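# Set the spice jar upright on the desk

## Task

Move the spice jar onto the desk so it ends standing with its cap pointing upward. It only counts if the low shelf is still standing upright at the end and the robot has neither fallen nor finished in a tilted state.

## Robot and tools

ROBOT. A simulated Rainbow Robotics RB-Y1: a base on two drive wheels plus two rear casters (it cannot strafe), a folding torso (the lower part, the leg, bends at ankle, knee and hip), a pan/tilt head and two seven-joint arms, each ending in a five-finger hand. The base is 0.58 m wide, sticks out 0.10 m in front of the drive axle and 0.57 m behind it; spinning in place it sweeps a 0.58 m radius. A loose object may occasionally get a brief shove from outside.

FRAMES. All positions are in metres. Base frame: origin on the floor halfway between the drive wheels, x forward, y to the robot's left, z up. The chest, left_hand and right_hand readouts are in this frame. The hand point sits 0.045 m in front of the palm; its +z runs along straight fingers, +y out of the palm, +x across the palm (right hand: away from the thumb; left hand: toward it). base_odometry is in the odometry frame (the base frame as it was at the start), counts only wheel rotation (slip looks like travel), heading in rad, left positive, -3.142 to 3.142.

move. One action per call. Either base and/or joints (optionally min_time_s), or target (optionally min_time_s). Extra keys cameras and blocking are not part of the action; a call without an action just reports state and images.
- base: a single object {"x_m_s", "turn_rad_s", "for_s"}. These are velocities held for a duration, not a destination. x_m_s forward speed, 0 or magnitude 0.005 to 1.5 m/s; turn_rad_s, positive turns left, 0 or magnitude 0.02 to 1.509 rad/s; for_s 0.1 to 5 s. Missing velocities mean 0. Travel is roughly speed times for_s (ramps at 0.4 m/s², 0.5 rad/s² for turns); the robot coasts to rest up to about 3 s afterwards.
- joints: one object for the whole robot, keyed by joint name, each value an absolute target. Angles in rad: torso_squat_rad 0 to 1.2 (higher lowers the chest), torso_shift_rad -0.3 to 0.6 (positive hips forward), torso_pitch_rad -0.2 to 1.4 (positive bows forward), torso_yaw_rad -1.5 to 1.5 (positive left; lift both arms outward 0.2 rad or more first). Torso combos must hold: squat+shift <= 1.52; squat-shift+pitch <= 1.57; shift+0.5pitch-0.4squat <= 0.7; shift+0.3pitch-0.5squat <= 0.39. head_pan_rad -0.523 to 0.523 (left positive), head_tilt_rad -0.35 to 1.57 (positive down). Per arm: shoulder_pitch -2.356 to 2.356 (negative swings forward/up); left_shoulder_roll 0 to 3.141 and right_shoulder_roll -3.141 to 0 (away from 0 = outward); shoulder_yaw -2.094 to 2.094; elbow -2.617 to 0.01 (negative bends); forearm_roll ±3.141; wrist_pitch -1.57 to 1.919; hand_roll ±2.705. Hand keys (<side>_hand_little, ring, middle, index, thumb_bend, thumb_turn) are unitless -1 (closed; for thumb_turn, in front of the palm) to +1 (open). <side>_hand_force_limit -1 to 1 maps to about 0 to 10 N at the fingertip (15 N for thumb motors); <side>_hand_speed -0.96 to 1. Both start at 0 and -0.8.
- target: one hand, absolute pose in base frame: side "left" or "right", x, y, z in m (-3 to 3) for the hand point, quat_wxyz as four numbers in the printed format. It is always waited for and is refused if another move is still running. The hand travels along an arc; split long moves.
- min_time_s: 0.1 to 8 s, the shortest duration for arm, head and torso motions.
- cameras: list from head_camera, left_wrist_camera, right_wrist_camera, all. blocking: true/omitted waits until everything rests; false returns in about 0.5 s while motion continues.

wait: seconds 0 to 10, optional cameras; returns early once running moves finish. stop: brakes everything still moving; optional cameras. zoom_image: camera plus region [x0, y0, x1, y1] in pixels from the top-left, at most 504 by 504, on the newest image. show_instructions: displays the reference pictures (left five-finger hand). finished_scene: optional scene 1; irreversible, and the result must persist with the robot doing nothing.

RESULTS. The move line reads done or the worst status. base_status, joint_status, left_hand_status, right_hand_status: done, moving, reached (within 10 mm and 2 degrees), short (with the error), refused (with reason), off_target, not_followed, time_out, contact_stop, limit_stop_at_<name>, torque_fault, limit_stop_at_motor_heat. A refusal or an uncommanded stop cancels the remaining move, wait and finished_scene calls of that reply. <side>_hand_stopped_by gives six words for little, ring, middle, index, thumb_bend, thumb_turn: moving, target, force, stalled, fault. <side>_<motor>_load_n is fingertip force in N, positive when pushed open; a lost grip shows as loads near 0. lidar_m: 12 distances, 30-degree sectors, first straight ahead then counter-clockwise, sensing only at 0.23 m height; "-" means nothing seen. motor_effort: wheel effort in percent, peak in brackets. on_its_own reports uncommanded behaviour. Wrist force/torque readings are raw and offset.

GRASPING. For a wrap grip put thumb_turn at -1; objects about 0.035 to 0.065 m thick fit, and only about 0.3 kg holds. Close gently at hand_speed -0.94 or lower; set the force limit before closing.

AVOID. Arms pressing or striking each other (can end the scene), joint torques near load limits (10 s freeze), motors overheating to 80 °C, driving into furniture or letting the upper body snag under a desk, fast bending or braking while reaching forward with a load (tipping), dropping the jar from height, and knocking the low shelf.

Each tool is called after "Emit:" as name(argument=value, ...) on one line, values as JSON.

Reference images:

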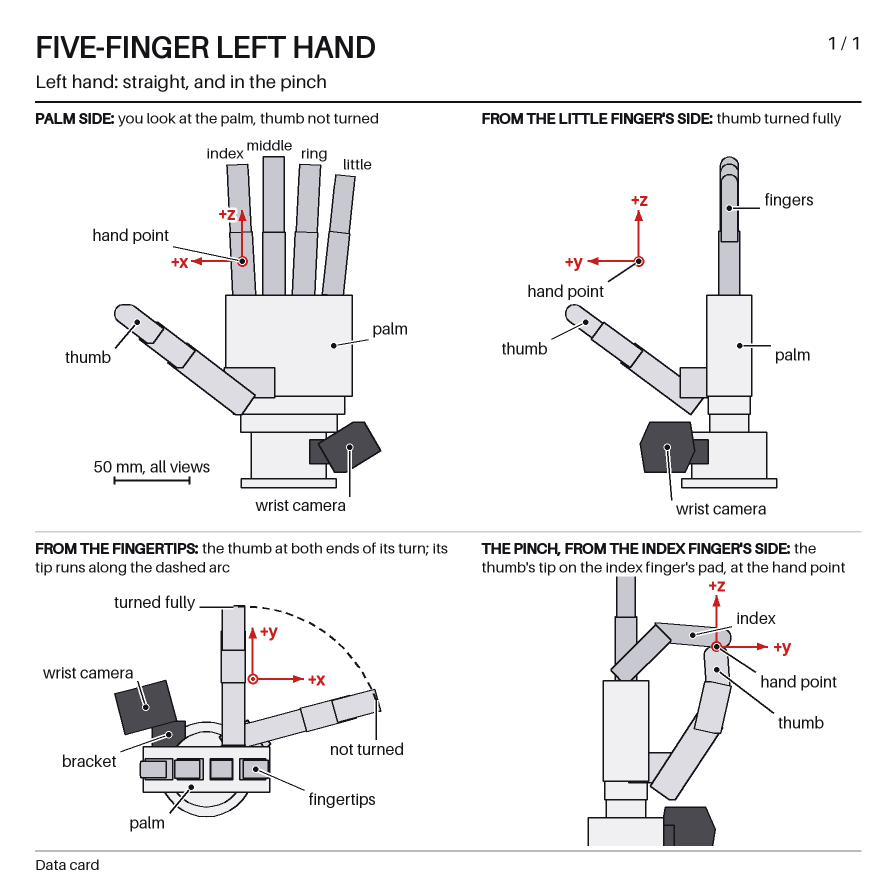

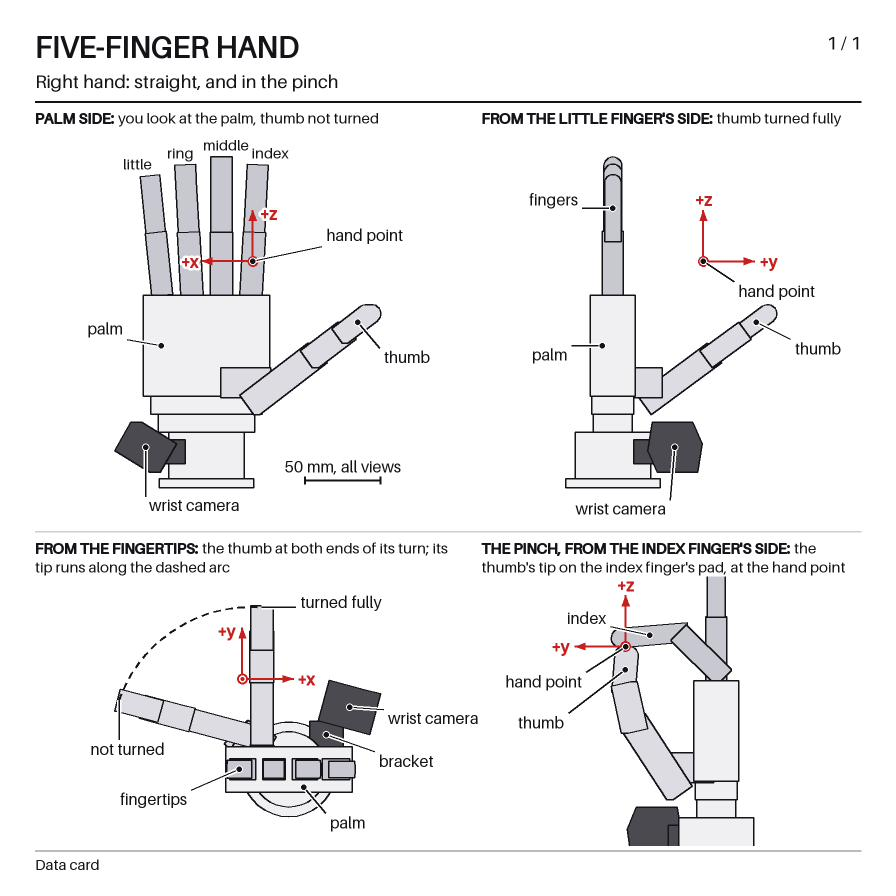

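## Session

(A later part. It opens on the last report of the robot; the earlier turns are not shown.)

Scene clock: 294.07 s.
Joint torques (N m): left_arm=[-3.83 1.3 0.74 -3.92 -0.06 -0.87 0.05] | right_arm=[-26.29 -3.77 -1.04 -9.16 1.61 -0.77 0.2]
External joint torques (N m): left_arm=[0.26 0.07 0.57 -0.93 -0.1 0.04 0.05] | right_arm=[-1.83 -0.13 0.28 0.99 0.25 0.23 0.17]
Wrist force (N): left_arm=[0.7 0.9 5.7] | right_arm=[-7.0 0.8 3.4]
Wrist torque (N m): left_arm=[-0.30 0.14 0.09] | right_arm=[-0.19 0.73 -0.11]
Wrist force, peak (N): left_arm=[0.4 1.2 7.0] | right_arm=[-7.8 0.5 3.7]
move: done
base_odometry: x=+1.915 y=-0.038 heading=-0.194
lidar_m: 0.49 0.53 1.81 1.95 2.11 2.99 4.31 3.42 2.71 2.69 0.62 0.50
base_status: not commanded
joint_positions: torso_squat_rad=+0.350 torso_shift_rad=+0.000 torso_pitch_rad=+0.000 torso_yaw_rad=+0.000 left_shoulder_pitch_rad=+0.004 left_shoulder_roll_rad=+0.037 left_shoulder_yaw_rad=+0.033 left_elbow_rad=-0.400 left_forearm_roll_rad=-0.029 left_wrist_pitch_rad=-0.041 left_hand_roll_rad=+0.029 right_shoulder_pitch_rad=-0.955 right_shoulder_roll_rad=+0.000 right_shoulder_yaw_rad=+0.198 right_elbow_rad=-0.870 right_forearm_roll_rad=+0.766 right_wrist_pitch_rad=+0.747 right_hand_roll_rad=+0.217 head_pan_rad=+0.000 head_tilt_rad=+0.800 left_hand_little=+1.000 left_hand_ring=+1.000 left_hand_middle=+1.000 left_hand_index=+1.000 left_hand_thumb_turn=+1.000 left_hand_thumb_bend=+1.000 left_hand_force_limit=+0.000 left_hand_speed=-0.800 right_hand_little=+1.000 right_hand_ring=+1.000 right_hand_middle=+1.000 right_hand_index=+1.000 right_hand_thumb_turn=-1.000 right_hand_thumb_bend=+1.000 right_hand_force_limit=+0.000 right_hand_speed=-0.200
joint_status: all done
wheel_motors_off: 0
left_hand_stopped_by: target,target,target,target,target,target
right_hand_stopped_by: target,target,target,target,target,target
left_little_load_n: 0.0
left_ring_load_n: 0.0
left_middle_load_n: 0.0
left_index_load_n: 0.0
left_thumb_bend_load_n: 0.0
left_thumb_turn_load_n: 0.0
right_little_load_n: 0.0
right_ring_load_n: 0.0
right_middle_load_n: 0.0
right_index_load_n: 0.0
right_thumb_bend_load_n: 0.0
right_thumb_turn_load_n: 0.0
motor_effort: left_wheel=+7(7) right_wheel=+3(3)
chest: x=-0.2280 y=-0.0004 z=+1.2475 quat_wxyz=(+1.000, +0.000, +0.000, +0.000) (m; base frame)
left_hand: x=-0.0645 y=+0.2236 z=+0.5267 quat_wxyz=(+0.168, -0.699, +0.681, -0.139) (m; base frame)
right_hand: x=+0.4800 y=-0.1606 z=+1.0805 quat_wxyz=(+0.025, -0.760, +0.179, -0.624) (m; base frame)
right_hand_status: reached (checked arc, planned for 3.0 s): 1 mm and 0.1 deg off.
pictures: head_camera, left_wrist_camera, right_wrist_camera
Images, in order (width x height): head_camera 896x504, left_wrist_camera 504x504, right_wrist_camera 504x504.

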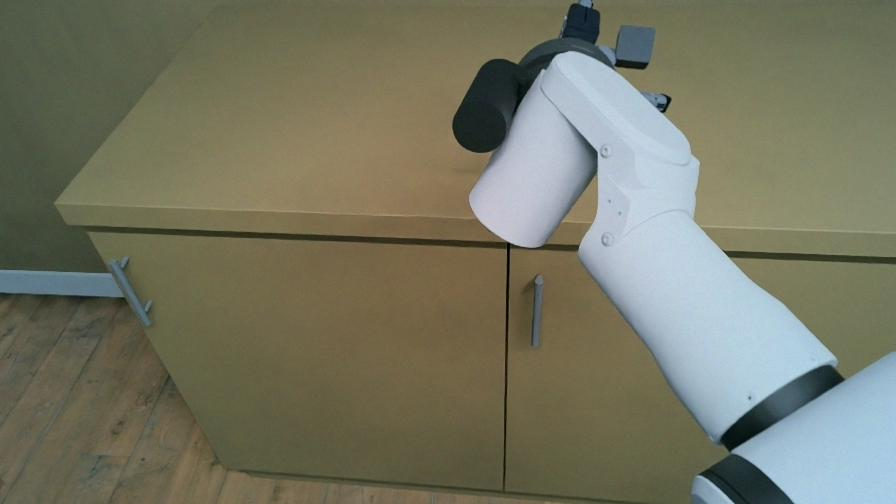

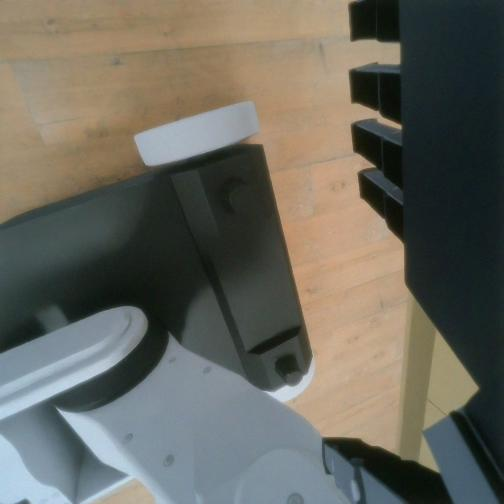

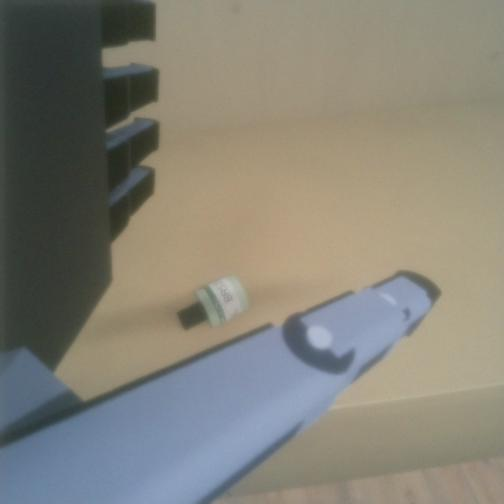

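Emit:
zoom_image(camera="right_wrist_camera", region=[100, 130, 300, 380])

Emit:
move(target={"side": "right", "x": 0.48, "y": -0.16, "z": 1.00, "quat_wxyz": [-0.024, 0.760, -0.180, 0.624]}, min_time_s=1.5, cameras=["right_wrist_camera", "head_camera"])

Emit:
zoom_image(camera="right_wrist_camera", region=[100, 130, 300, 380])

Scaled by 2.016 from the camera's 504x504 image, which has a finer 720x720 frame.

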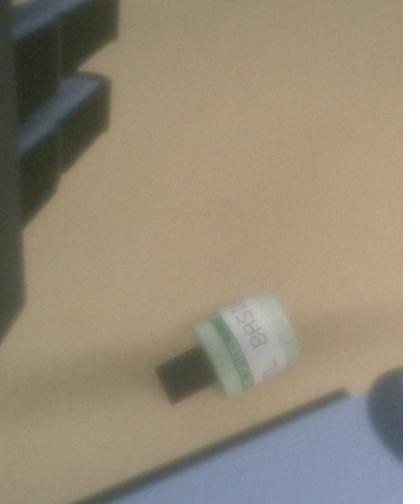

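Scene clock: 360.90 s.
Joint torques (N m): left_arm=[-3.61 1.36 0.99 -3.85 -0.17 -0.84 -0.04] | right_arm=[-27.19 -4.85 -0.91 -6.47 1.38 -0.04 -0.1]
External joint torques (N m): left_arm=[0.49 0.13 0.82 -0.87 -0.21 0.07 -0.04] | right_arm=[-2.29 0.03 0.25 1.17 0.21 -0.41 -0.13]
Wrist force (N): left_arm=[0.7 1.1 5.9] | right_arm=[-7.3 0.5 3.6]
Wrist torque (N m): left_arm=[-0.28 0.20 0.06] | right_arm=[-0.23 0.76 -0.26]
Wrist force, peak (N): left_arm=[0.9 1.0 6.8] | right_arm=[-8.0 1.4 3.9]
move: done
base_odometry: x=+1.915 y=-0.038 heading=-0.194
lidar_m: 0.49 0.53 1.81 1.95 2.11 2.98 4.31 3.42 2.70 2.68 0.63 0.50
base_status: not commanded
joint_positions: torso_squat_rad=+0.350 torso_shift_rad=+0.000 torso_pitch_rad=+0.000 torso_yaw_rad=+0.000 left_shoulder_pitch_rad=+0.004 left_shoulder_roll_rad=+0.037 left_shoulder_yaw_rad=+0.033 left_elbow_rad=-0.400 left_forearm_roll_rad=-0.029 left_wrist_pitch_rad=-0.041 left_hand_roll_rad=+0.029 right_shoulder_pitch_rad=-1.090 right_shoulder_roll_rad=+0.000 right_shoulder_yaw_rad=+0.526 right_elbow_rad=-0.345 right_forearm_roll_rad=+0.954 right_wrist_pitch_rad=+0.607 right_hand_roll_rad=-0.453 head_pan_rad=+0.000 head_tilt_rad=+0.800 left_hand_little=+1.000 left_hand_ring=+1.000 left_hand_middle=+1.000 left_hand_index=+1.000 left_hand_thumb_turn=+1.000 left_hand_thumb_bend=+1.000 left_hand_force_limit=+0.000 left_hand_speed=-0.800 right_hand_little=+1.000 right_hand_ring=+1.000 right_hand_middle=+1.000 right_hand_index=+1.000 right_hand_thumb_turn=-1.000 right_hand_thumb_bend=+1.000 right_hand_force_limit=+0.000 right_hand_speed=-0.200
joint_status: all done
wheel_motors_off: 0
left_hand_stopped_by: target,target,target,target,target,target
right_hand_stopped_by: target,target,target,target,target,target
left_little_load_n: 0.0
left_ring_load_n: 0.0
left_middle_load_n: 0.0
left_index_load_n: 0.0
left_thumb_bend_load_n: 0.0
left_thumb_turn_load_n: 0.0
right_little_load_n: 0.0
right_ring_load_n: 0.0
right_middle_load_n: 0.0
right_index_load_n: 0.0
right_thumb_bend_load_n: 0.0
right_thumb_turn_load_n: 0.5
motor_effort: left_wheel=+6(7) right_wheel=+3(3)
chest: x=-0.2280 y=-0.0004 z=+1.2475 quat_wxyz=(+1.000, +0.000, +0.000, +0.000) (m; base frame)
left_hand: x=-0.0645 y=+0.2236 z=+0.5267 quat_wxyz=(+0.168, -0.699, +0.681, -0.139) (m; base frame)
right_hand: x=+0.4797 y=-0.1608 z=+1.0006 quat_wxyz=(+0.029, -0.761, +0.178, -0.623) (m; base frame)
right_hand_status: reached (checked arc, planned for 1.5 s): 1 mm and 0.6 deg off.
pictures: head_camera, right_wrist_camera
Images, in order (width x height): head_camera 896x504, right_wrist_camera 504x504.

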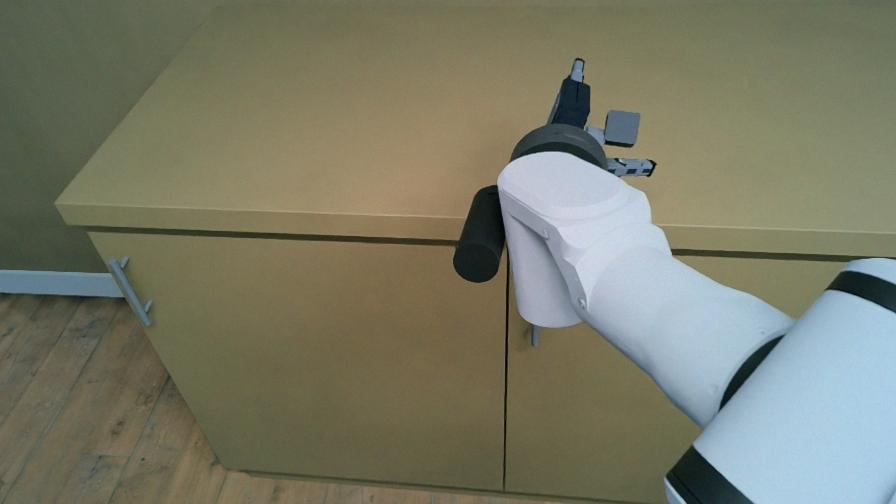

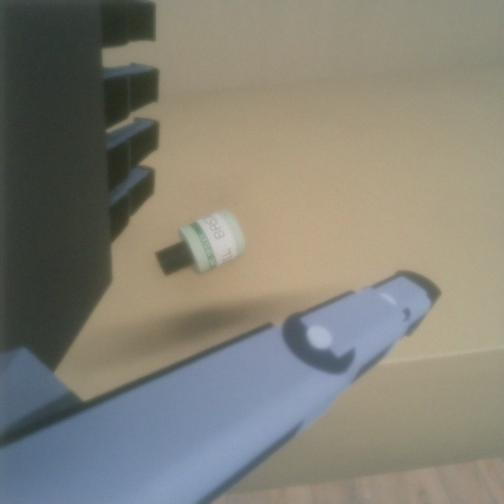

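Scaled by 2.016 from the camera's 504x504 image, which has a finer 720x720 frame.

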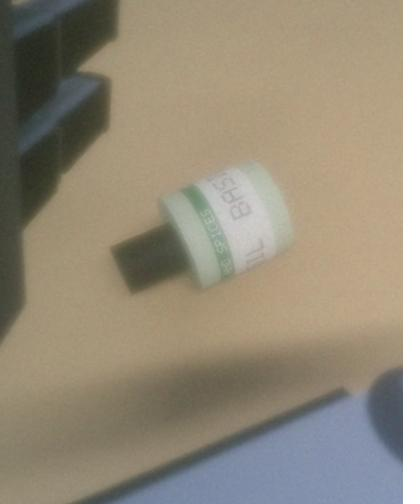

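Emit:
move(joints={"right_shoulder_pitch_rad": -0.1, "right_shoulder_roll_rad": -0.3, "right_shoulder_yaw_rad": 0.0, "right_elbow_rad": -2.3, "right_forearm_roll_rad": 0.5, "right_wrist_pitch_rad": 0.3, "right_hand_roll_rad": 0.0}, min_time_s=2)

Emit:
move(base={"turn_rad_s": 0.3, "for_s": 1.0}, joints={"torso_squat_rad": 0.8, "torso_pitch_rad": 0.3, "head_tilt_rad": 0.55}, cameras=["head_camera"])

Scene clock: 461.30 s.
Joint torques (N m): left_arm=[-3.77 1.15 1.17 -3.54 -0.28 -0.88 -0.03] | right_arm=[-11.24 -6.23 -3.18 -8.25 0.33 -1.78 0.09]
External joint torques (N m): left_arm=[0.32 -0.08 1 -0.56 -0.32 0.03 -0.04] | right_arm=[0.2 -1.53 0 0.01 -0.12 -0.46 0.07]
Motor temperatures (°C): left_arm=[30 33 35 33 38 36 36] | right_arm=[36 27 32 35 35 36 41]
Wrist force (N): left_arm=[0.0 1.4 6.6] | right_arm=[-5.6 2.8 -0.8]
Wrist torque (N m): left_arm=[-0.29 0.33 -0.01] | right_arm=[0.24 0.86 0.05]
Wrist force, peak (N): left_arm=[0.5 1.8 7.2] | right_arm=[-8.1 2.0 4.2]
move: done
base_odometry: x=+1.915 y=-0.038 heading=-0.194
lidar_m: 0.49 0.54 1.80 1.95 2.11 2.98 4.31 3.42 2.71 2.68 0.62 0.49
base_status: not commanded
joint_positions: torso_squat_rad=+0.350 torso_shift_rad=+0.000 torso_pitch_rad=+0.000 torso_yaw_rad=+0.000 left_shoulder_pitch_rad=+0.004 left_shoulder_roll_rad=+0.037 left_shoulder_yaw_rad=+0.033 left_elbow_rad=-0.400 left_forearm_roll_rad=-0.029 left_wrist_pitch_rad=-0.041 left_hand_roll_rad=+0.029 right_shoulder_pitch_rad=-0.100 right_shoulder_roll_rad=-0.300 right_shoulder_yaw_rad=+0.000 right_elbow_rad=-2.300 right_forearm_roll_rad=+0.500 right_wrist_pitch_rad=+0.300 right_hand_roll_rad=+0.000 head_pan_rad=+0.000 head_tilt_rad=+0.800 left_hand_little=+1.000 left_hand_ring=+1.000 left_hand_middle=+1.000 left_hand_index=+1.000 left_hand_thumb_turn=+1.000 left_hand_thumb_bend=+1.000 left_hand_force_limit=+0.000 left_hand_speed=-0.800 right_hand_little=+1.000 right_hand_ring=+1.000 right_hand_middle=+1.000 right_hand_index=+1.000 right_hand_thumb_turn=-1.000 right_hand_thumb_bend=+1.000 right_hand_force_limit=+0.000 right_hand_speed=-0.200
joint_status: all done
wheel_motors_off: 0
left_hand_stopped_by: target,target,target,target,target,target
right_hand_stopped_by: target,target,target,target,target,target
left_little_load_n: 0.0
left_ring_load_n: 0.0
left_middle_load_n: 0.0
left_index_load_n: 0.0
left_thumb_bend_load_n: 0.0
left_thumb_turn_load_n: 0.0
right_little_load_n: 0.0
right_ring_load_n: 0.0
right_middle_load_n: 0.0
right_index_load_n: 0.0
right_thumb_bend_load_n: 0.0
right_thumb_turn_load_n: 0.5
motor_effort: left_wheel=+7(8) right_wheel=+3(3)
chest: x=-0.2280 y=-0.0004 z=+1.2475 quat_wxyz=(+1.000, +0.000, +0.000, +0.000) (m; base frame)
left_hand: x=-0.0644 y=+0.2236 z=+0.5267 quat_wxyz=(+0.169, -0.699, +0.681, -0.139) (m; base frame)
right_hand: x=+0.2940 y=-0.2602 z=+1.3249 quat_wxyz=(+0.364, -0.439, +0.184, -0.801) (m; base frame)
pictures: none

Scene clock: 463.60 s.
Joint torques (N m): left_arm=[4.01 1.08 1.11 -0.32 -0.18 -0.34 -0.02] | right_arm=[-6.79 -5.88 -3.16 -9.9 0.3 -1.8 -0.01]
External joint torques (N m): left_arm=[0.24 -0.11 0.88 -0.39 -0.19 0 -0.02] | right_arm=[0.46 -1.39 0.06 -0.01 -0.23 -0.26 -0.03]
Wrist force (N): left_arm=[0.3 -0.7 6.2] | right_arm=[-6.4 3.5 0.8]
Wrist torque (N m): left_arm=[-0.50 0.24 0.08] | right_arm=[0.18 0.88 0.01]
Wrist force, peak (N): left_arm=[1.3 0.2 7.2] | right_arm=[-6.6 3.9 1.2]
move: done
base_odometry: x=+1.915 y=-0.038 heading=+0.106
lidar_m: 0.50 0.64 1.95 1.98 2.51 4.31 4.25 2.86 2.68 0.79 0.53 0.49
base_status: done (sent for 1 of 1 s)
joint_positions: torso_squat_rad=+0.800 torso_shift_rad=+0.000 torso_pitch_rad=+0.300 torso_yaw_rad=+0.000 left_shoulder_pitch_rad=+0.004 left_shoulder_roll_rad=+0.037 left_shoulder_yaw_rad=+0.033 left_elbow_rad=-0.400 left_forearm_roll_rad=-0.029 left_wrist_pitch_rad=-0.041 left_hand_roll_rad=+0.029 right_shoulder_pitch_rad=-0.100 right_shoulder_roll_rad=-0.300 right_shoulder_yaw_rad=+0.000 right_elbow_rad=-2.300 right_forearm_roll_rad=+0.500 right_wrist_pitch_rad=+0.300 right_hand_roll_rad=+0.000 head_pan_rad=+0.000 head_tilt_rad=+0.550 left_hand_little=+1.000 left_hand_ring=+1.000 left_hand_middle=+1.000 left_hand_index=+1.000 left_hand_thumb_turn=+1.000 left_hand_thumb_bend=+1.000 left_hand_force_limit=+0.000 left_hand_speed=-0.800 right_hand_little=+1.000 right_hand_ring=+1.000 right_hand_middle=+1.000 right_hand_index=+1.000 right_hand_thumb_turn=-1.000 right_hand_thumb_bend=+1.000 right_hand_force_limit=+0.000 right_hand_speed=-0.200
joint_status: all done
wheel_motors_off: 0
left_hand_stopped_by: target,target,target,target,target,target
right_hand_stopped_by: target,target,target,target,target,target
left_little_load_n: 0.0
left_ring_load_n: 0.0
left_middle_load_n: 0.0
left_index_load_n: 0.0
left_thumb_bend_load_n: 0.0
left_thumb_turn_load_n: 0.0
right_little_load_n: 0.0
right_ring_load_n: 0.0
right_middle_load_n: 0.0
right_index_load_n: 0.0
right_thumb_bend_load_n: 0.0
right_thumb_turn_load_n: 0.5
motor_effort: left_wheel=-7(20) right_wheel=+0(16)
chest: x=-0.1366 y=-0.0003 z=+1.0638 quat_wxyz=(+0.989, +0.000, +0.149, +0.000) (m; base frame)
left_hand: x=-0.1934 y=+0.2238 z=+0.3269 quat_wxyz=(+0.065, -0.712, +0.699, -0.033) (m; base frame)
right_hand: x=+0.3850 y=-0.2600 z=+0.9835 quat_wxyz=(+0.332, -0.554, +0.236, -0.726) (m; base frame)
pictures: head_camera
Images, in order (width x height): head_camera 896x504.

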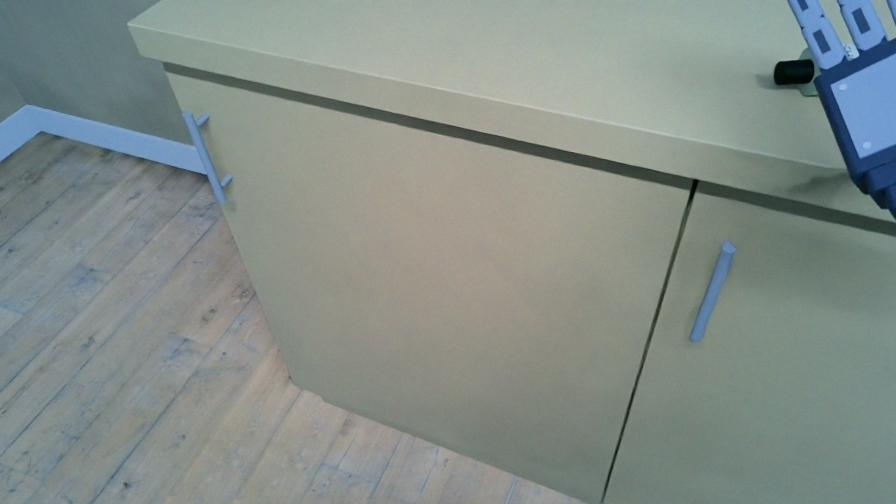

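Emit:
move(base={"x_m_s": 0.1, "for_s": 1.2}, joints={"head_pan_rad": -0.45, "head_tilt_rad": 0.5, "right_shoulder_roll_rad": -0.6, "right_elbow_rad": -2.4}, cameras=["head_camera", "right_wrist_camera"])

Scene clock: 473.10 s.
Joint torques (N m): left_arm=[4.31 1.36 1.24 -0.18 -0.19 -0.34 -0.02] | right_arm=[-6.54 -8.03 -5.78 -8.57 0.34 -1.25 0.01]
External joint torques (N m): left_arm=[0.54 0.16 1.01 -0.25 -0.2 0.01 -0.02] | right_arm=[0.43 -0.54 0.01 -0.17 -0.24 -0.23 -0.02]
Wrist force (N): left_arm=[0.0 -0.6 7.0] | right_arm=[-7.0 2.3 0.4]
Wrist torque (N m): left_arm=[-0.49 0.31 0.05] | right_arm=[0.13 0.90 -0.03]
Wrist force, peak (N): left_arm=[0.3 -0.7 7.5] | right_arm=[-7.5 4.3 1.0]
move: done
base_odometry: x=+2.035 y=-0.026 heading=+0.105
lidar_m: 0.39 0.50 1.90 1.93 2.46 4.42 4.34 2.96 2.73 0.61 0.41 0.38
base_status: done (sent for 1.2 of 1.2 s)
joint_positions: torso_squat_rad=+0.800 torso_shift_rad=+0.000 torso_pitch_rad=+0.300 torso_yaw_rad=+0.000 left_shoulder_pitch_rad=+0.004 left_shoulder_roll_rad=+0.037 left_shoulder_yaw_rad=+0.033 left_elbow_rad=-0.400 left_forearm_roll_rad=-0.029 left_wrist_pitch_rad=-0.041 left_hand_roll_rad=+0.029 right_shoulder_pitch_rad=-0.100 right_shoulder_roll_rad=-0.600 right_shoulder_yaw_rad=+0.000 right_elbow_rad=-2.400 right_forearm_roll_rad=+0.500 right_wrist_pitch_rad=+0.300 right_hand_roll_rad=+0.000 head_pan_rad=-0.450 head_tilt_rad=+0.500 left_hand_little=+1.000 left_hand_ring=+1.000 left_hand_middle=+1.000 left_hand_index=+1.000 left_hand_thumb_turn=+1.000 left_hand_thumb_bend=+1.000 left_hand_force_limit=+0.000 left_hand_speed=-0.800 right_hand_little=+1.000 right_hand_ring=+1.000 right_hand_middle=+1.000 right_hand_index=+1.000 right_hand_thumb_turn=-1.000 right_hand_thumb_bend=+1.000 right_hand_force_limit=+0.000 right_hand_speed=-0.200
joint_status: all done
wheel_motors_off: 0
left_hand_stopped_by: target,target,target,target,target,target
right_hand_stopped_by: target,target,target,target,target,target
left_little_load_n: 0.0
left_ring_load_n: 0.0
left_middle_load_n: 0.0
left_index_load_n: 0.0
left_thumb_bend_load_n: 0.0
left_thumb_turn_load_n: 0.0
right_little_load_n: 0.0
right_ring_load_n: 0.0
right_middle_load_n: 0.0
right_index_load_n: 0.0
right_thumb_bend_load_n: 0.0
right_thumb_turn_load_n: 0.5
motor_effort: left_wheel=-10(23) right_wheel=+8(21)
chest: x=-0.1366 y=-0.0003 z=+1.0638 quat_wxyz=(+0.989, +0.000, +0.149, +0.000) (m; base frame)
left_hand: x=-0.1933 y=+0.2238 z=+0.3269 quat_wxyz=(+0.065, -0.712, +0.699, -0.033) (m; base frame)
right_hand: x=+0.3736 y=-0.2467 z=+1.0457 quat_wxyz=(+0.300, -0.569, +0.086, -0.761) (m; base frame)
pictures: head_camera, right_wrist_camera
Images, in order (width x height): head_camera 896x504, right_wrist_camera 504x504.

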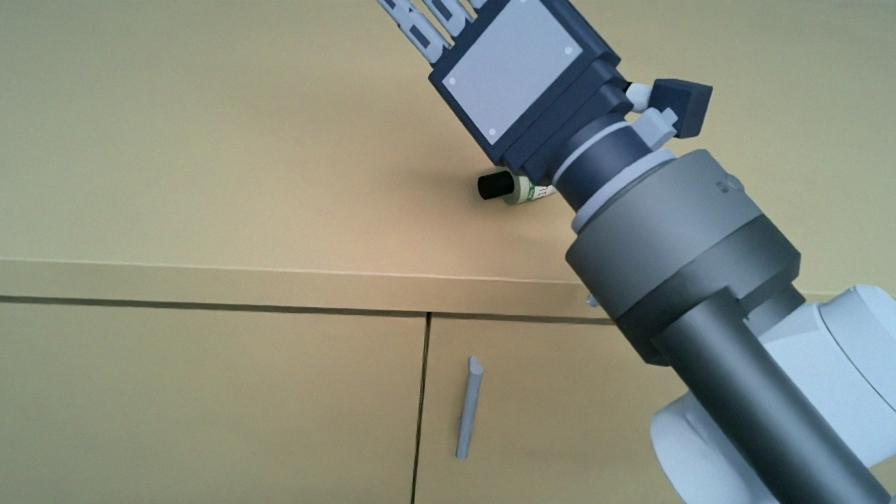

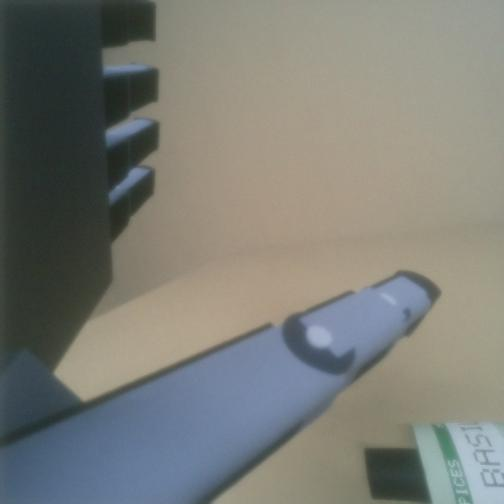

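Emit:
move(target={"side": "right", "x": 0.45, "y": -0.285, "z": 1.0, "quat_wxyz": [0.080, 0.7193, -0.3042, 0.6194]}, min_time_s=3, cameras=["right_wrist_camera", "head_camera"])

Scene clock: 515.03 s.
Joint torques (N m): left_arm=[3.99 0.75 0.98 0.02 -0.27 -0.17 0.08] | right_arm=[-22.29 -5.09 -3.62 -6.22 1.83 -1.28 0.27]
External joint torques (N m): left_arm=[0.22 -0.44 0.75 -0.05 -0.28 0.18 0.08] | right_arm=[-1.95 0.39 0.47 1.09 0.24 0.18 0.24]
Wrist force (N): left_arm=[0.2 -0.5 6.5] | right_arm=[-7.4 1.3 3.2]
Wrist torque (N m): left_arm=[-0.46 0.27 0.06] | right_arm=[-0.07 0.84 -0.12]
Wrist force, peak (N): left_arm=[0.5 -0.9 7.5] | right_arm=[-8.3 1.2 3.7]
move: done
base_odometry: x=+2.035 y=-0.026 heading=+0.105
lidar_m: 0.38 0.50 1.90 1.93 2.46 4.41 4.34 2.95 2.73 0.61 0.41 0.38
base_status: not commanded
joint_positions: torso_squat_rad=+0.800 torso_shift_rad=+0.000 torso_pitch_rad=+0.300 torso_yaw_rad=+0.000 left_shoulder_pitch_rad=+0.004 left_shoulder_roll_rad=+0.037 left_shoulder_yaw_rad=+0.033 left_elbow_rad=-0.400 left_forearm_roll_rad=-0.029 left_wrist_pitch_rad=-0.041 left_hand_roll_rad=+0.029 right_shoulder_pitch_rad=-1.018 right_shoulder_roll_rad=-0.323 right_shoulder_yaw_rad=+0.248 right_elbow_rad=-1.793 right_forearm_roll_rad=+0.602 right_wrist_pitch_rad=+1.539 right_hand_roll_rad=+0.486 head_pan_rad=-0.450 head_tilt_rad=+0.500 left_hand_little=+1.000 left_hand_ring=+1.000 left_hand_middle=+1.000 left_hand_index=+1.000 left_hand_thumb_turn=+1.000 left_hand_thumb_bend=+1.000 left_hand_force_limit=+0.000 left_hand_speed=-0.800 right_hand_little=+1.000 right_hand_ring=+1.000 right_hand_middle=+1.000 right_hand_index=+1.000 right_hand_thumb_turn=-1.000 right_hand_thumb_bend=+1.000 right_hand_force_limit=+0.000 right_hand_speed=-0.200
joint_status: all done
wheel_motors_off: 0
left_hand_stopped_by: target,target,target,target,target,target
right_hand_stopped_by: target,target,target,target,target,target
left_little_load_n: 0.0
left_ring_load_n: 0.0
left_middle_load_n: 0.0
left_index_load_n: 0.0
left_thumb_bend_load_n: 0.0
left_thumb_turn_load_n: 0.0
right_little_load_n: 0.0
right_ring_load_n: 0.0
right_middle_load_n: 0.0
right_index_load_n: 0.0
right_thumb_bend_load_n: 0.0
right_thumb_turn_load_n: 0.0
motor_effort: left_wheel=-10(10) right_wheel=+8(8)
chest: x=-0.1366 y=-0.0003 z=+1.0638 quat_wxyz=(+0.989, +0.000, +0.149, +0.000) (m; base frame)
left_hand: x=-0.1933 y=+0.2238 z=+0.3269 quat_wxyz=(+0.065, -0.712, +0.699, -0.033) (m; base frame)
right_hand: x=+0.4499 y=-0.2852 z=+1.0001 quat_wxyz=(-0.080, -0.719, +0.304, -0.620) (m; base frame)
right_hand_status: reached (checked arc, planned for 3.0 s): 0 mm and 0.0 deg off.
pictures: head_camera, right_wrist_camera
Images, in order (width x height): head_camera 896x504, right_wrist_camera 504x504.

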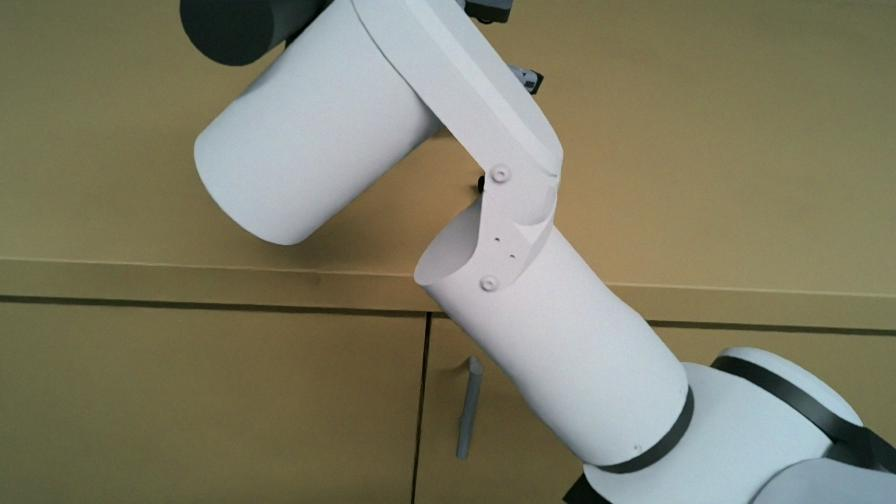

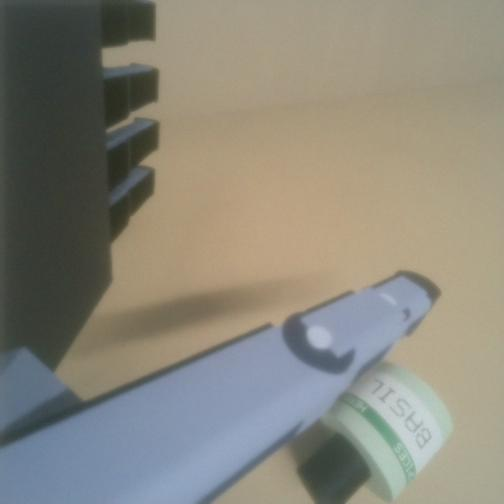

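Emit:
move(target={"side": "right", "x": 0.42, "y": -0.29, "z": 0.93, "quat_wxyz": [0.080, 0.7193, -0.3042, 0.6194]}, min_time_s=2, cameras=["right_wrist_camera", "head_camera"])

Scene clock: 577.17 s.
Joint torques (N m): left_arm=[4.14 1.17 0.77 -0.31 -0.27 -0.28 -0.03] | right_arm=[2.15 5.54 0.98 1.86 -8.49 1.52 -4.57]
External joint torques (N m): left_arm=[0.42 -0.01 0.54 -0.36 -0.28 0.07 -0.03] | right_arm=[19.89 9.89 5.24 9.81 -10.24 2.8 -4.6]
Wrist force (N): left_arm=[0.7 0.1 6.2] | right_arm=[36.5 -0.5 -8.1]
Wrist torque (N m): left_arm=[-0.34 0.18 0.11] | right_arm=[-0.59 -0.52 -2.02]
Wrist force, peak (N): left_arm=[0.2 0.2 7.5] | right_arm=[37.4 -3.2 -9.7]
move: done
base_odometry: x=+2.035 y=-0.026 heading=+0.105
lidar_m: 0.38 0.50 1.91 1.94 2.46 4.41 4.33 2.95 2.73 0.61 0.41 0.38
base_status: not commanded
joint_positions: torso_squat_rad=+0.800 torso_shift_rad=-0.001 torso_pitch_rad=+0.299 torso_yaw_rad=+0.000 left_shoulder_pitch_rad=+0.004 left_shoulder_roll_rad=+0.037 left_shoulder_yaw_rad=+0.033 left_elbow_rad=-0.400 left_forearm_roll_rad=-0.029 left_wrist_pitch_rad=-0.041 left_hand_roll_rad=+0.029 right_shoulder_pitch_rad=-0.802 right_shoulder_roll_rad=-0.324 right_shoulder_yaw_rad=+0.328 right_elbow_rad=-1.881 right_forearm_roll_rad=+0.691 right_wrist_pitch_rad=+1.472 right_hand_roll_rad=+0.368 head_pan_rad=-0.450 head_tilt_rad=+0.500 left_hand_little=+1.000 left_hand_ring=+1.000 left_hand_middle=+1.000 left_hand_index=+1.000 left_hand_thumb_turn=+1.000 left_hand_thumb_bend=+1.000 left_hand_force_limit=+0.000 left_hand_speed=-0.800 right_hand_little=+1.000 right_hand_ring=+1.000 right_hand_middle=+1.000 right_hand_index=+1.000 right_hand_thumb_turn=-1.001 right_hand_thumb_bend=+1.000 right_hand_force_limit=+0.000 right_hand_speed=-0.200
joint_status: all done
wheel_motors_off: 0
left_hand_stopped_by: target,target,target,target,target,target
right_hand_stopped_by: target,target,target,target,target,target
left_little_load_n: 0.0
left_ring_load_n: 0.0
left_middle_load_n: 0.0
left_index_load_n: 0.0
left_thumb_bend_load_n: 0.0
left_thumb_turn_load_n: 0.0
right_little_load_n: 0.0
right_ring_load_n: 0.0
right_middle_load_n: 0.0
right_index_load_n: 0.0
right_thumb_bend_load_n: 1.5
right_thumb_turn_load_n: -21.0
motor_effort: left_wheel=-10(10) right_wheel=+8(8)
chest: x=-0.1372 y=-0.0001 z=+1.0639 quat_wxyz=(+0.989, +0.000, +0.149, +0.000) (m; base frame)
left_hand: x=-0.1930 y=+0.2236 z=+0.3268 quat_wxyz=(+0.065, -0.712, +0.699, -0.033) (m; base frame)
right_hand: x=+0.4205 y=-0.2902 z=+0.9357 quat_wxyz=(-0.079, -0.717, +0.304, -0.623) (m; base frame)
right_hand_status: reached (checked arc, planned for 2.0 s): 6 mm and 0.5 deg off.
pictures: head_camera, right_wrist_camera
Images, in order (width x height): head_camera 896x504, right_wrist_camera 504x504.

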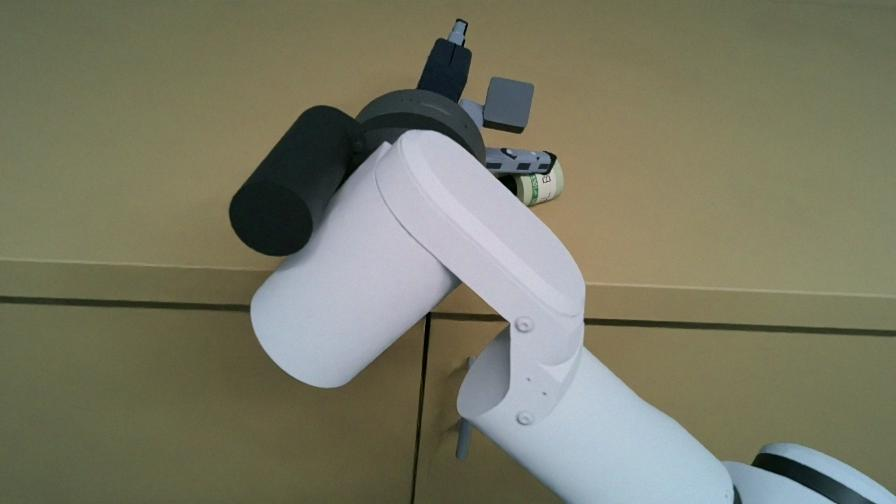

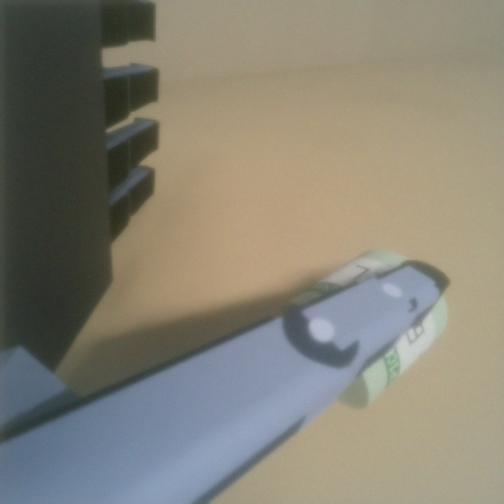

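Emit:
move(target={"side": "right", "x": 0.42, "y": -0.29, "z": 0.985, "quat_wxyz": [0.080, 0.7193, -0.3042, 0.6194]}, min_time_s=1.0)

Emit:
move(target={"side": "right", "x": 0.378, "y": -0.296, "z": 0.965, "quat_wxyz": [0.080, 0.7193, -0.3042, 0.6194]}, min_time_s=1.0, cameras=["right_wrist_camera", "head_camera"])

Scene clock: 614.47 s.
Joint torques (N m): left_arm=[4.34 1.09 0.89 -0.01 -0.19 -0.38 -0.04] | right_arm=[-20.49 -6.59 -5.08 -7.64 1.18 -1.28 0.14]
External joint torques (N m): left_arm=[0.59 -0.09 0.66 -0.08 -0.2 -0.04 -0.04] | right_arm=[-1.91 -1.76 -1.01 -0.45 -0.39 0.19 0.11]
Motor temperatures (°C): left_arm=[30 33 34 32 37 36 36] | right_arm=[32 27 32 34 40 36 42]
Wrist force (N): left_arm=[0.5 0.0 6.6] | right_arm=[-8.0 0.1 3.5]
Wrist torque (N m): left_arm=[-0.38 0.22 0.08] | right_arm=[-0.29 0.93 -0.18]
Wrist force, peak (N): left_arm=[-0.2 -0.7 7.3] | right_arm=[36.8 -1.2 -8.0]
move: done
base_odometry: x=+2.035 y=-0.026 heading=+0.105
lidar_m: 0.38 0.50 1.90 1.93 2.47 4.41 4.33 2.96 2.73 0.60 0.41 0.38
base_status: not commanded
joint_positions: torso_squat_rad=+0.800 torso_shift_rad=+0.000 torso_pitch_rad=+0.300 torso_yaw_rad=+0.000 left_shoulder_pitch_rad=+0.004 left_shoulder_roll_rad=+0.037 left_shoulder_yaw_rad=+0.033 left_elbow_rad=-0.400 left_forearm_roll_rad=-0.029 left_wrist_pitch_rad=-0.041 left_hand_roll_rad=+0.029 right_shoulder_pitch_rad=-0.907 right_shoulder_roll_rad=-0.324 right_shoulder_yaw_rad=+0.270 right_elbow_rad=-1.933 right_forearm_roll_rad=+0.633 right_wrist_pitch_rad=+1.573 right_hand_roll_rad=+0.497 head_pan_rad=-0.450 head_tilt_rad=+0.500 left_hand_little=+1.000 left_hand_ring=+1.000 left_hand_middle=+1.000 left_hand_index=+1.000 left_hand_thumb_turn=+1.000 left_hand_thumb_bend=+1.000 left_hand_force_limit=+0.000 left_hand_speed=-0.800 right_hand_little=+1.000 right_hand_ring=+1.000 right_hand_middle=+1.000 right_hand_index=+1.000 right_hand_thumb_turn=-1.000 right_hand_thumb_bend=+1.000 right_hand_force_limit=+0.000 right_hand_speed=-0.200
joint_status: all done
wheel_motors_off: 0
left_hand_stopped_by: target,target,target,target,target,target
right_hand_stopped_by: target,target,target,target,target,target
left_little_load_n: 0.0
left_ring_load_n: 0.0
left_middle_load_n: 0.0
left_index_load_n: 0.0
left_thumb_bend_load_n: 0.0
left_thumb_turn_load_n: 0.0
right_little_load_n: 0.0
right_ring_load_n: 0.0
right_middle_load_n: 0.0
right_index_load_n: 0.0
right_thumb_bend_load_n: 0.0
right_thumb_turn_load_n: 0.0
motor_effort: left_wheel=-9(10) right_wheel=+8(9)
chest: x=-0.1368 y=-0.0002 z=+1.0638 quat_wxyz=(+0.989, +0.000, +0.149, +0.000) (m; base frame)
left_hand: x=-0.1932 y=+0.2237 z=+0.3268 quat_wxyz=(+0.065, -0.712, +0.699, -0.033) (m; base frame)
right_hand: x=+0.4204 y=-0.2899 z=+0.9842 quat_wxyz=(-0.080, -0.720, +0.304, -0.619) (m; base frame)
right_hand_status: reached (checked arc, planned for 1.0 s): 1 mm and 0.0 deg off.
pictures: none

Scene clock: 615.80 s.
Joint torques (N m): left_arm=[4.46 1.37 0.77 -0.09 -0.25 -0.49 -0.1] | right_arm=[-14.7 -7.13 -3.42 -7.67 1.74 -1.32 0.26]
External joint torques (N m): left_arm=[0.7 0.18 0.54 -0.16 -0.26 -0.14 -0.1] | right_arm=[1.36 -3.05 0.59 -0.6 0.18 0.16 0.23]
Wrist force (N): left_arm=[0.4 -0.5 7.3] | right_arm=[-8.3 -0.2 3.7]
Wrist torque (N m): left_arm=[-0.48 0.28 0.11] | right_arm=[-0.35 0.93 -0.24]
Wrist force, peak (N): left_arm=[0.1 -0.6 7.3] | right_arm=[-8.5 0.4 3.8]
move: done
base_odometry: x=+2.035 y=-0.026 heading=+0.105
lidar_m: 0.39 0.50 1.90 1.93 2.46 4.41 4.34 2.95 2.73 0.61 0.41 0.38
base_status: not commanded
joint_positions: torso_squat_rad=+0.800 torso_shift_rad=+0.000 torso_pitch_rad=+0.300 torso_yaw_rad=+0.000 left_shoulder_pitch_rad=+0.004 left_shoulder_roll_rad=+0.037 left_shoulder_yaw_rad=+0.033 left_elbow_rad=-0.400 left_forearm_roll_rad=-0.029 left_wrist_pitch_rad=-0.041 left_hand_roll_rad=+0.029 right_shoulder_pitch_rad=-0.762 right_shoulder_roll_rad=-0.335 right_shoulder_yaw_rad=+0.317 right_elbow_rad=-2.114 right_forearm_roll_rad=+0.681 right_wrist_pitch_rad=+1.620 right_hand_roll_rad=+0.499 head_pan_rad=-0.450 head_tilt_rad=+0.500 left_hand_little=+1.000 left_hand_ring=+1.000 left_hand_middle=+1.000 left_hand_index=+1.000 left_hand_thumb_turn=+1.000 left_hand_thumb_bend=+1.000 left_hand_force_limit=+0.000 left_hand_speed=-0.800 right_hand_little=+1.000 right_hand_ring=+1.000 right_hand_middle=+1.000 right_hand_index=+1.000 right_hand_thumb_turn=-1.000 right_hand_thumb_bend=+1.000 right_hand_force_limit=+0.000 right_hand_speed=-0.200
joint_status: all done
wheel_motors_off: 0
left_hand_stopped_by: target,target,target,target,target,target
right_hand_stopped_by: target,target,target,target,target,target
left_little_load_n: 0.0
left_ring_load_n: 0.0
left_middle_load_n: 0.0
left_index_load_n: 0.0
left_thumb_bend_load_n: 0.0
left_thumb_turn_load_n: 0.0
right_little_load_n: 0.0
right_ring_load_n: 0.0
right_middle_load_n: 0.0
right_index_load_n: 0.0
right_thumb_bend_load_n: 0.0
right_thumb_turn_load_n: 0.0
motor_effort: left_wheel=-10(10) right_wheel=+8(9)
chest: x=-0.1368 y=-0.0002 z=+1.0638 quat_wxyz=(+0.989, +0.000, +0.149, +0.000) (m; base frame)
left_hand: x=-0.1932 y=+0.2237 z=+0.3268 quat_wxyz=(+0.065, -0.712, +0.699, -0.033) (m; base frame)
right_hand: x=+0.3783 y=-0.2958 z=+0.9651 quat_wxyz=(-0.080, -0.719, +0.305, -0.619) (m; base frame)
right_hand_status: reached (checked arc, planned for 1.0 s): 0 mm and 0.1 deg off.
pictures: head_camera, right_wrist_camera
Images, in order (width x height): head_camera 896x504, right_wrist_camera 504x504.

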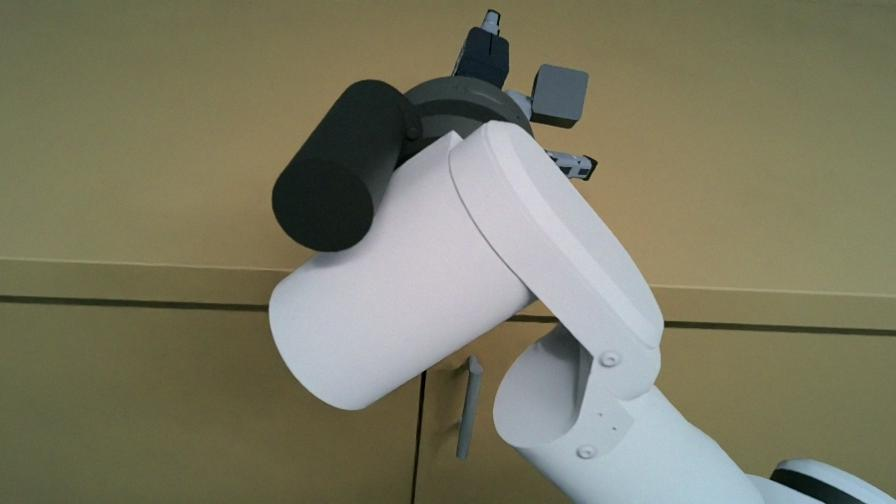

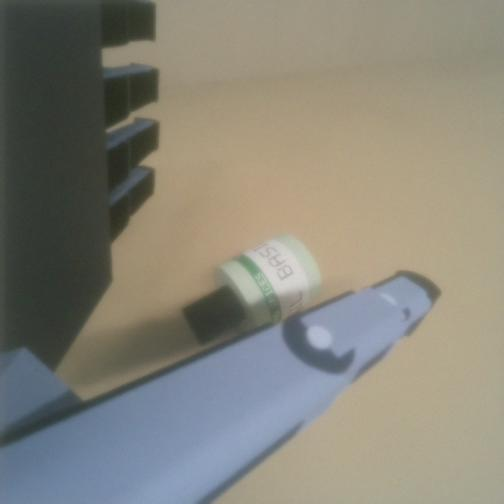

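Emit:
move(joints={"right_shoulder_pitch_rad": 0.2, "right_shoulder_roll_rad": -0.4, "right_shoulder_yaw_rad": 0.7, "right_elbow_rad": -2.2}, min_time_s=1.5, cameras=["head_camera", "right_wrist_camera"])

Scene clock: 660.63 s.
Joint torques (N m): left_arm=[3.92 0.84 0.81 0.17 -0.13 -0.29 -0.04] | right_arm=[26.41 5.26 3.63 16.19 -14.85 17.35 0.3]
External joint torques (N m): left_arm=[0.22 -0.32 0.58 0.12 -0.14 0.06 -0.04] | right_arm=[40.44 8.65 7.87 23.89 -16.57 18.62 0.27]
External joint torques when the fault began: right_arm=[83.03 21.57 22.1 41.73 -26.7 26.16 0.73]
Motor temperatures (°C): left_arm=[30 33 34 32 37 36 35] | right_arm=[33 27 32 36 42 44 41]
Wrist force (N): left_arm=[0.6 -1.1 6.3] | right_arm=[58.1 -22.3 1.2]
Wrist torque (N m): left_arm=[-0.54 0.22 0.09] | right_arm=[1.15 4.80 3.78]
Wrist force, peak (N): left_arm=[0.8 -0.6 7.4] | right_arm=[113.1 -34.2 6.7]
move: torque_fault
TORQUE FAULT: right_forearm_roll_rad reached its load limit. The robot stopped for 10 seconds, dropped its targets and accepts commands again. The stop added 9.1 s to the call.
base_odometry: x=+2.035 y=-0.026 heading=+0.105
lidar_m: 0.39 0.50 1.90 1.93 2.46 4.41 4.34 2.96 2.73 0.60 0.41 0.38
base_status: not commanded
joint_positions: torso_squat_rad=+0.800 torso_shift_rad=-0.001 torso_pitch_rad=+0.298 torso_yaw_rad=+0.000 left_shoulder_pitch_rad=+0.004 left_shoulder_roll_rad=+0.037 left_shoulder_yaw_rad=+0.033 left_elbow_rad=-0.400 left_forearm_roll_rad=-0.029 left_wrist_pitch_rad=-0.041 left_hand_roll_rad=+0.029 right_shoulder_pitch_rad=-0.614 right_shoulder_roll_rad=-0.359 right_shoulder_yaw_rad=+0.416 right_elbow_rad=-2.150 right_forearm_roll_rad=+0.699 right_wrist_pitch_rad=+1.596 right_hand_roll_rad=+0.498 head_pan_rad=-0.450 head_tilt_rad=+0.500 left_hand_little=+1.000 left_hand_ring=+1.000 left_hand_middle=+1.000 left_hand_index=+1.000 left_hand_thumb_turn=+1.000 left_hand_thumb_bend=+1.000 left_hand_force_limit=+0.000 left_hand_speed=-0.800 right_hand_little=+1.000 right_hand_ring=+1.000 right_hand_middle=+1.000 right_hand_index=+1.000 right_hand_thumb_turn=-1.000 right_hand_thumb_bend=+1.000 right_hand_force_limit=+0.000 right_hand_speed=-0.200
joint_status: right_shoulder_pitch_rad torque_fault (moved +0.148 of +0.962); right_shoulder_roll_rad torque_fault (moved -0.024 of -0.065); right_shoulder_yaw_rad torque_fault (moved +0.099 of +0.383); right_elbow_rad torque_fault (moved -0.036 of -0.086)
wheel_motors_off: 0
left_hand_stopped_by: target,target,target,target,target,target
right_hand_stopped_by: target,target,target,target,target,target
left_little_load_n: 0.0
left_ring_load_n: 0.0
left_middle_load_n: 0.0
left_index_load_n: 0.0
left_thumb_bend_load_n: 0.0
left_thumb_turn_load_n: 0.0
right_little_load_n: 0.0
right_ring_load_n: 0.0
right_middle_load_n: 0.0
right_index_load_n: 3.5
right_thumb_bend_load_n: 0.0
right_thumb_turn_load_n: 0.0
on_its_own: right_shoulder_pitch_rad is held at -0.603, not at your +0.200, since a torque_fault; right_shoulder_roll_rad is held at -0.356, not at your -0.400, since a torque_fault; right_shoulder_yaw_rad is held at +0.418, not at your +0.700, since a torque_fault; right_elbow_rad is held at -2.144, not at your -2.200, since a torque_fault; right_forearm_roll_rad is held at +0.695, not at your +0.681, since a torque_fault; right_wrist_pitch_rad is held at +1.601, not at your +1.620, since a torque_fault
motor_effort: left_wheel=-5(11) right_wheel=+0(24)
chest: x=-0.1375 y=+0.0001 z=+1.0639 quat_wxyz=(+0.989, -0.001, +0.148, +0.000) (m; base frame)
left_hand: x=-0.1928 y=+0.2235 z=+0.3267 quat_wxyz=(+0.065, -0.712, +0.699, -0.034) (m; base frame)
right_hand: x=+0.3510 y=-0.2917 z=+0.9124 quat_wxyz=(-0.106, -0.754, +0.258, -0.594) (m; base frame)
pictures: head_camera, right_wrist_camera
Images, in order (width x height): head_camera 896x504, right_wrist_camera 504x504.

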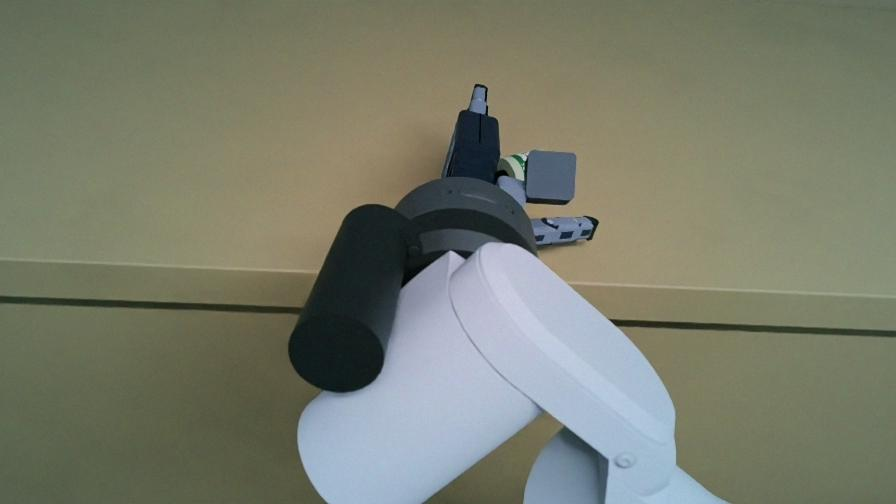

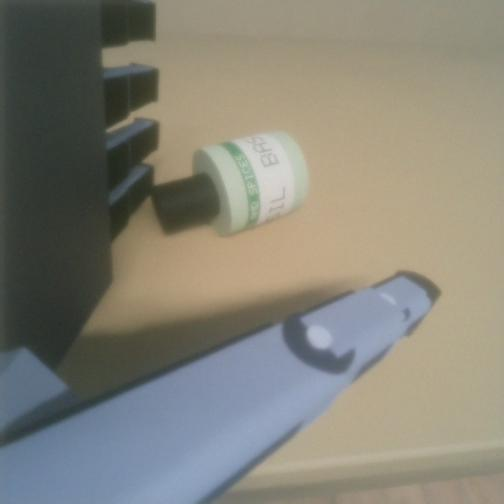

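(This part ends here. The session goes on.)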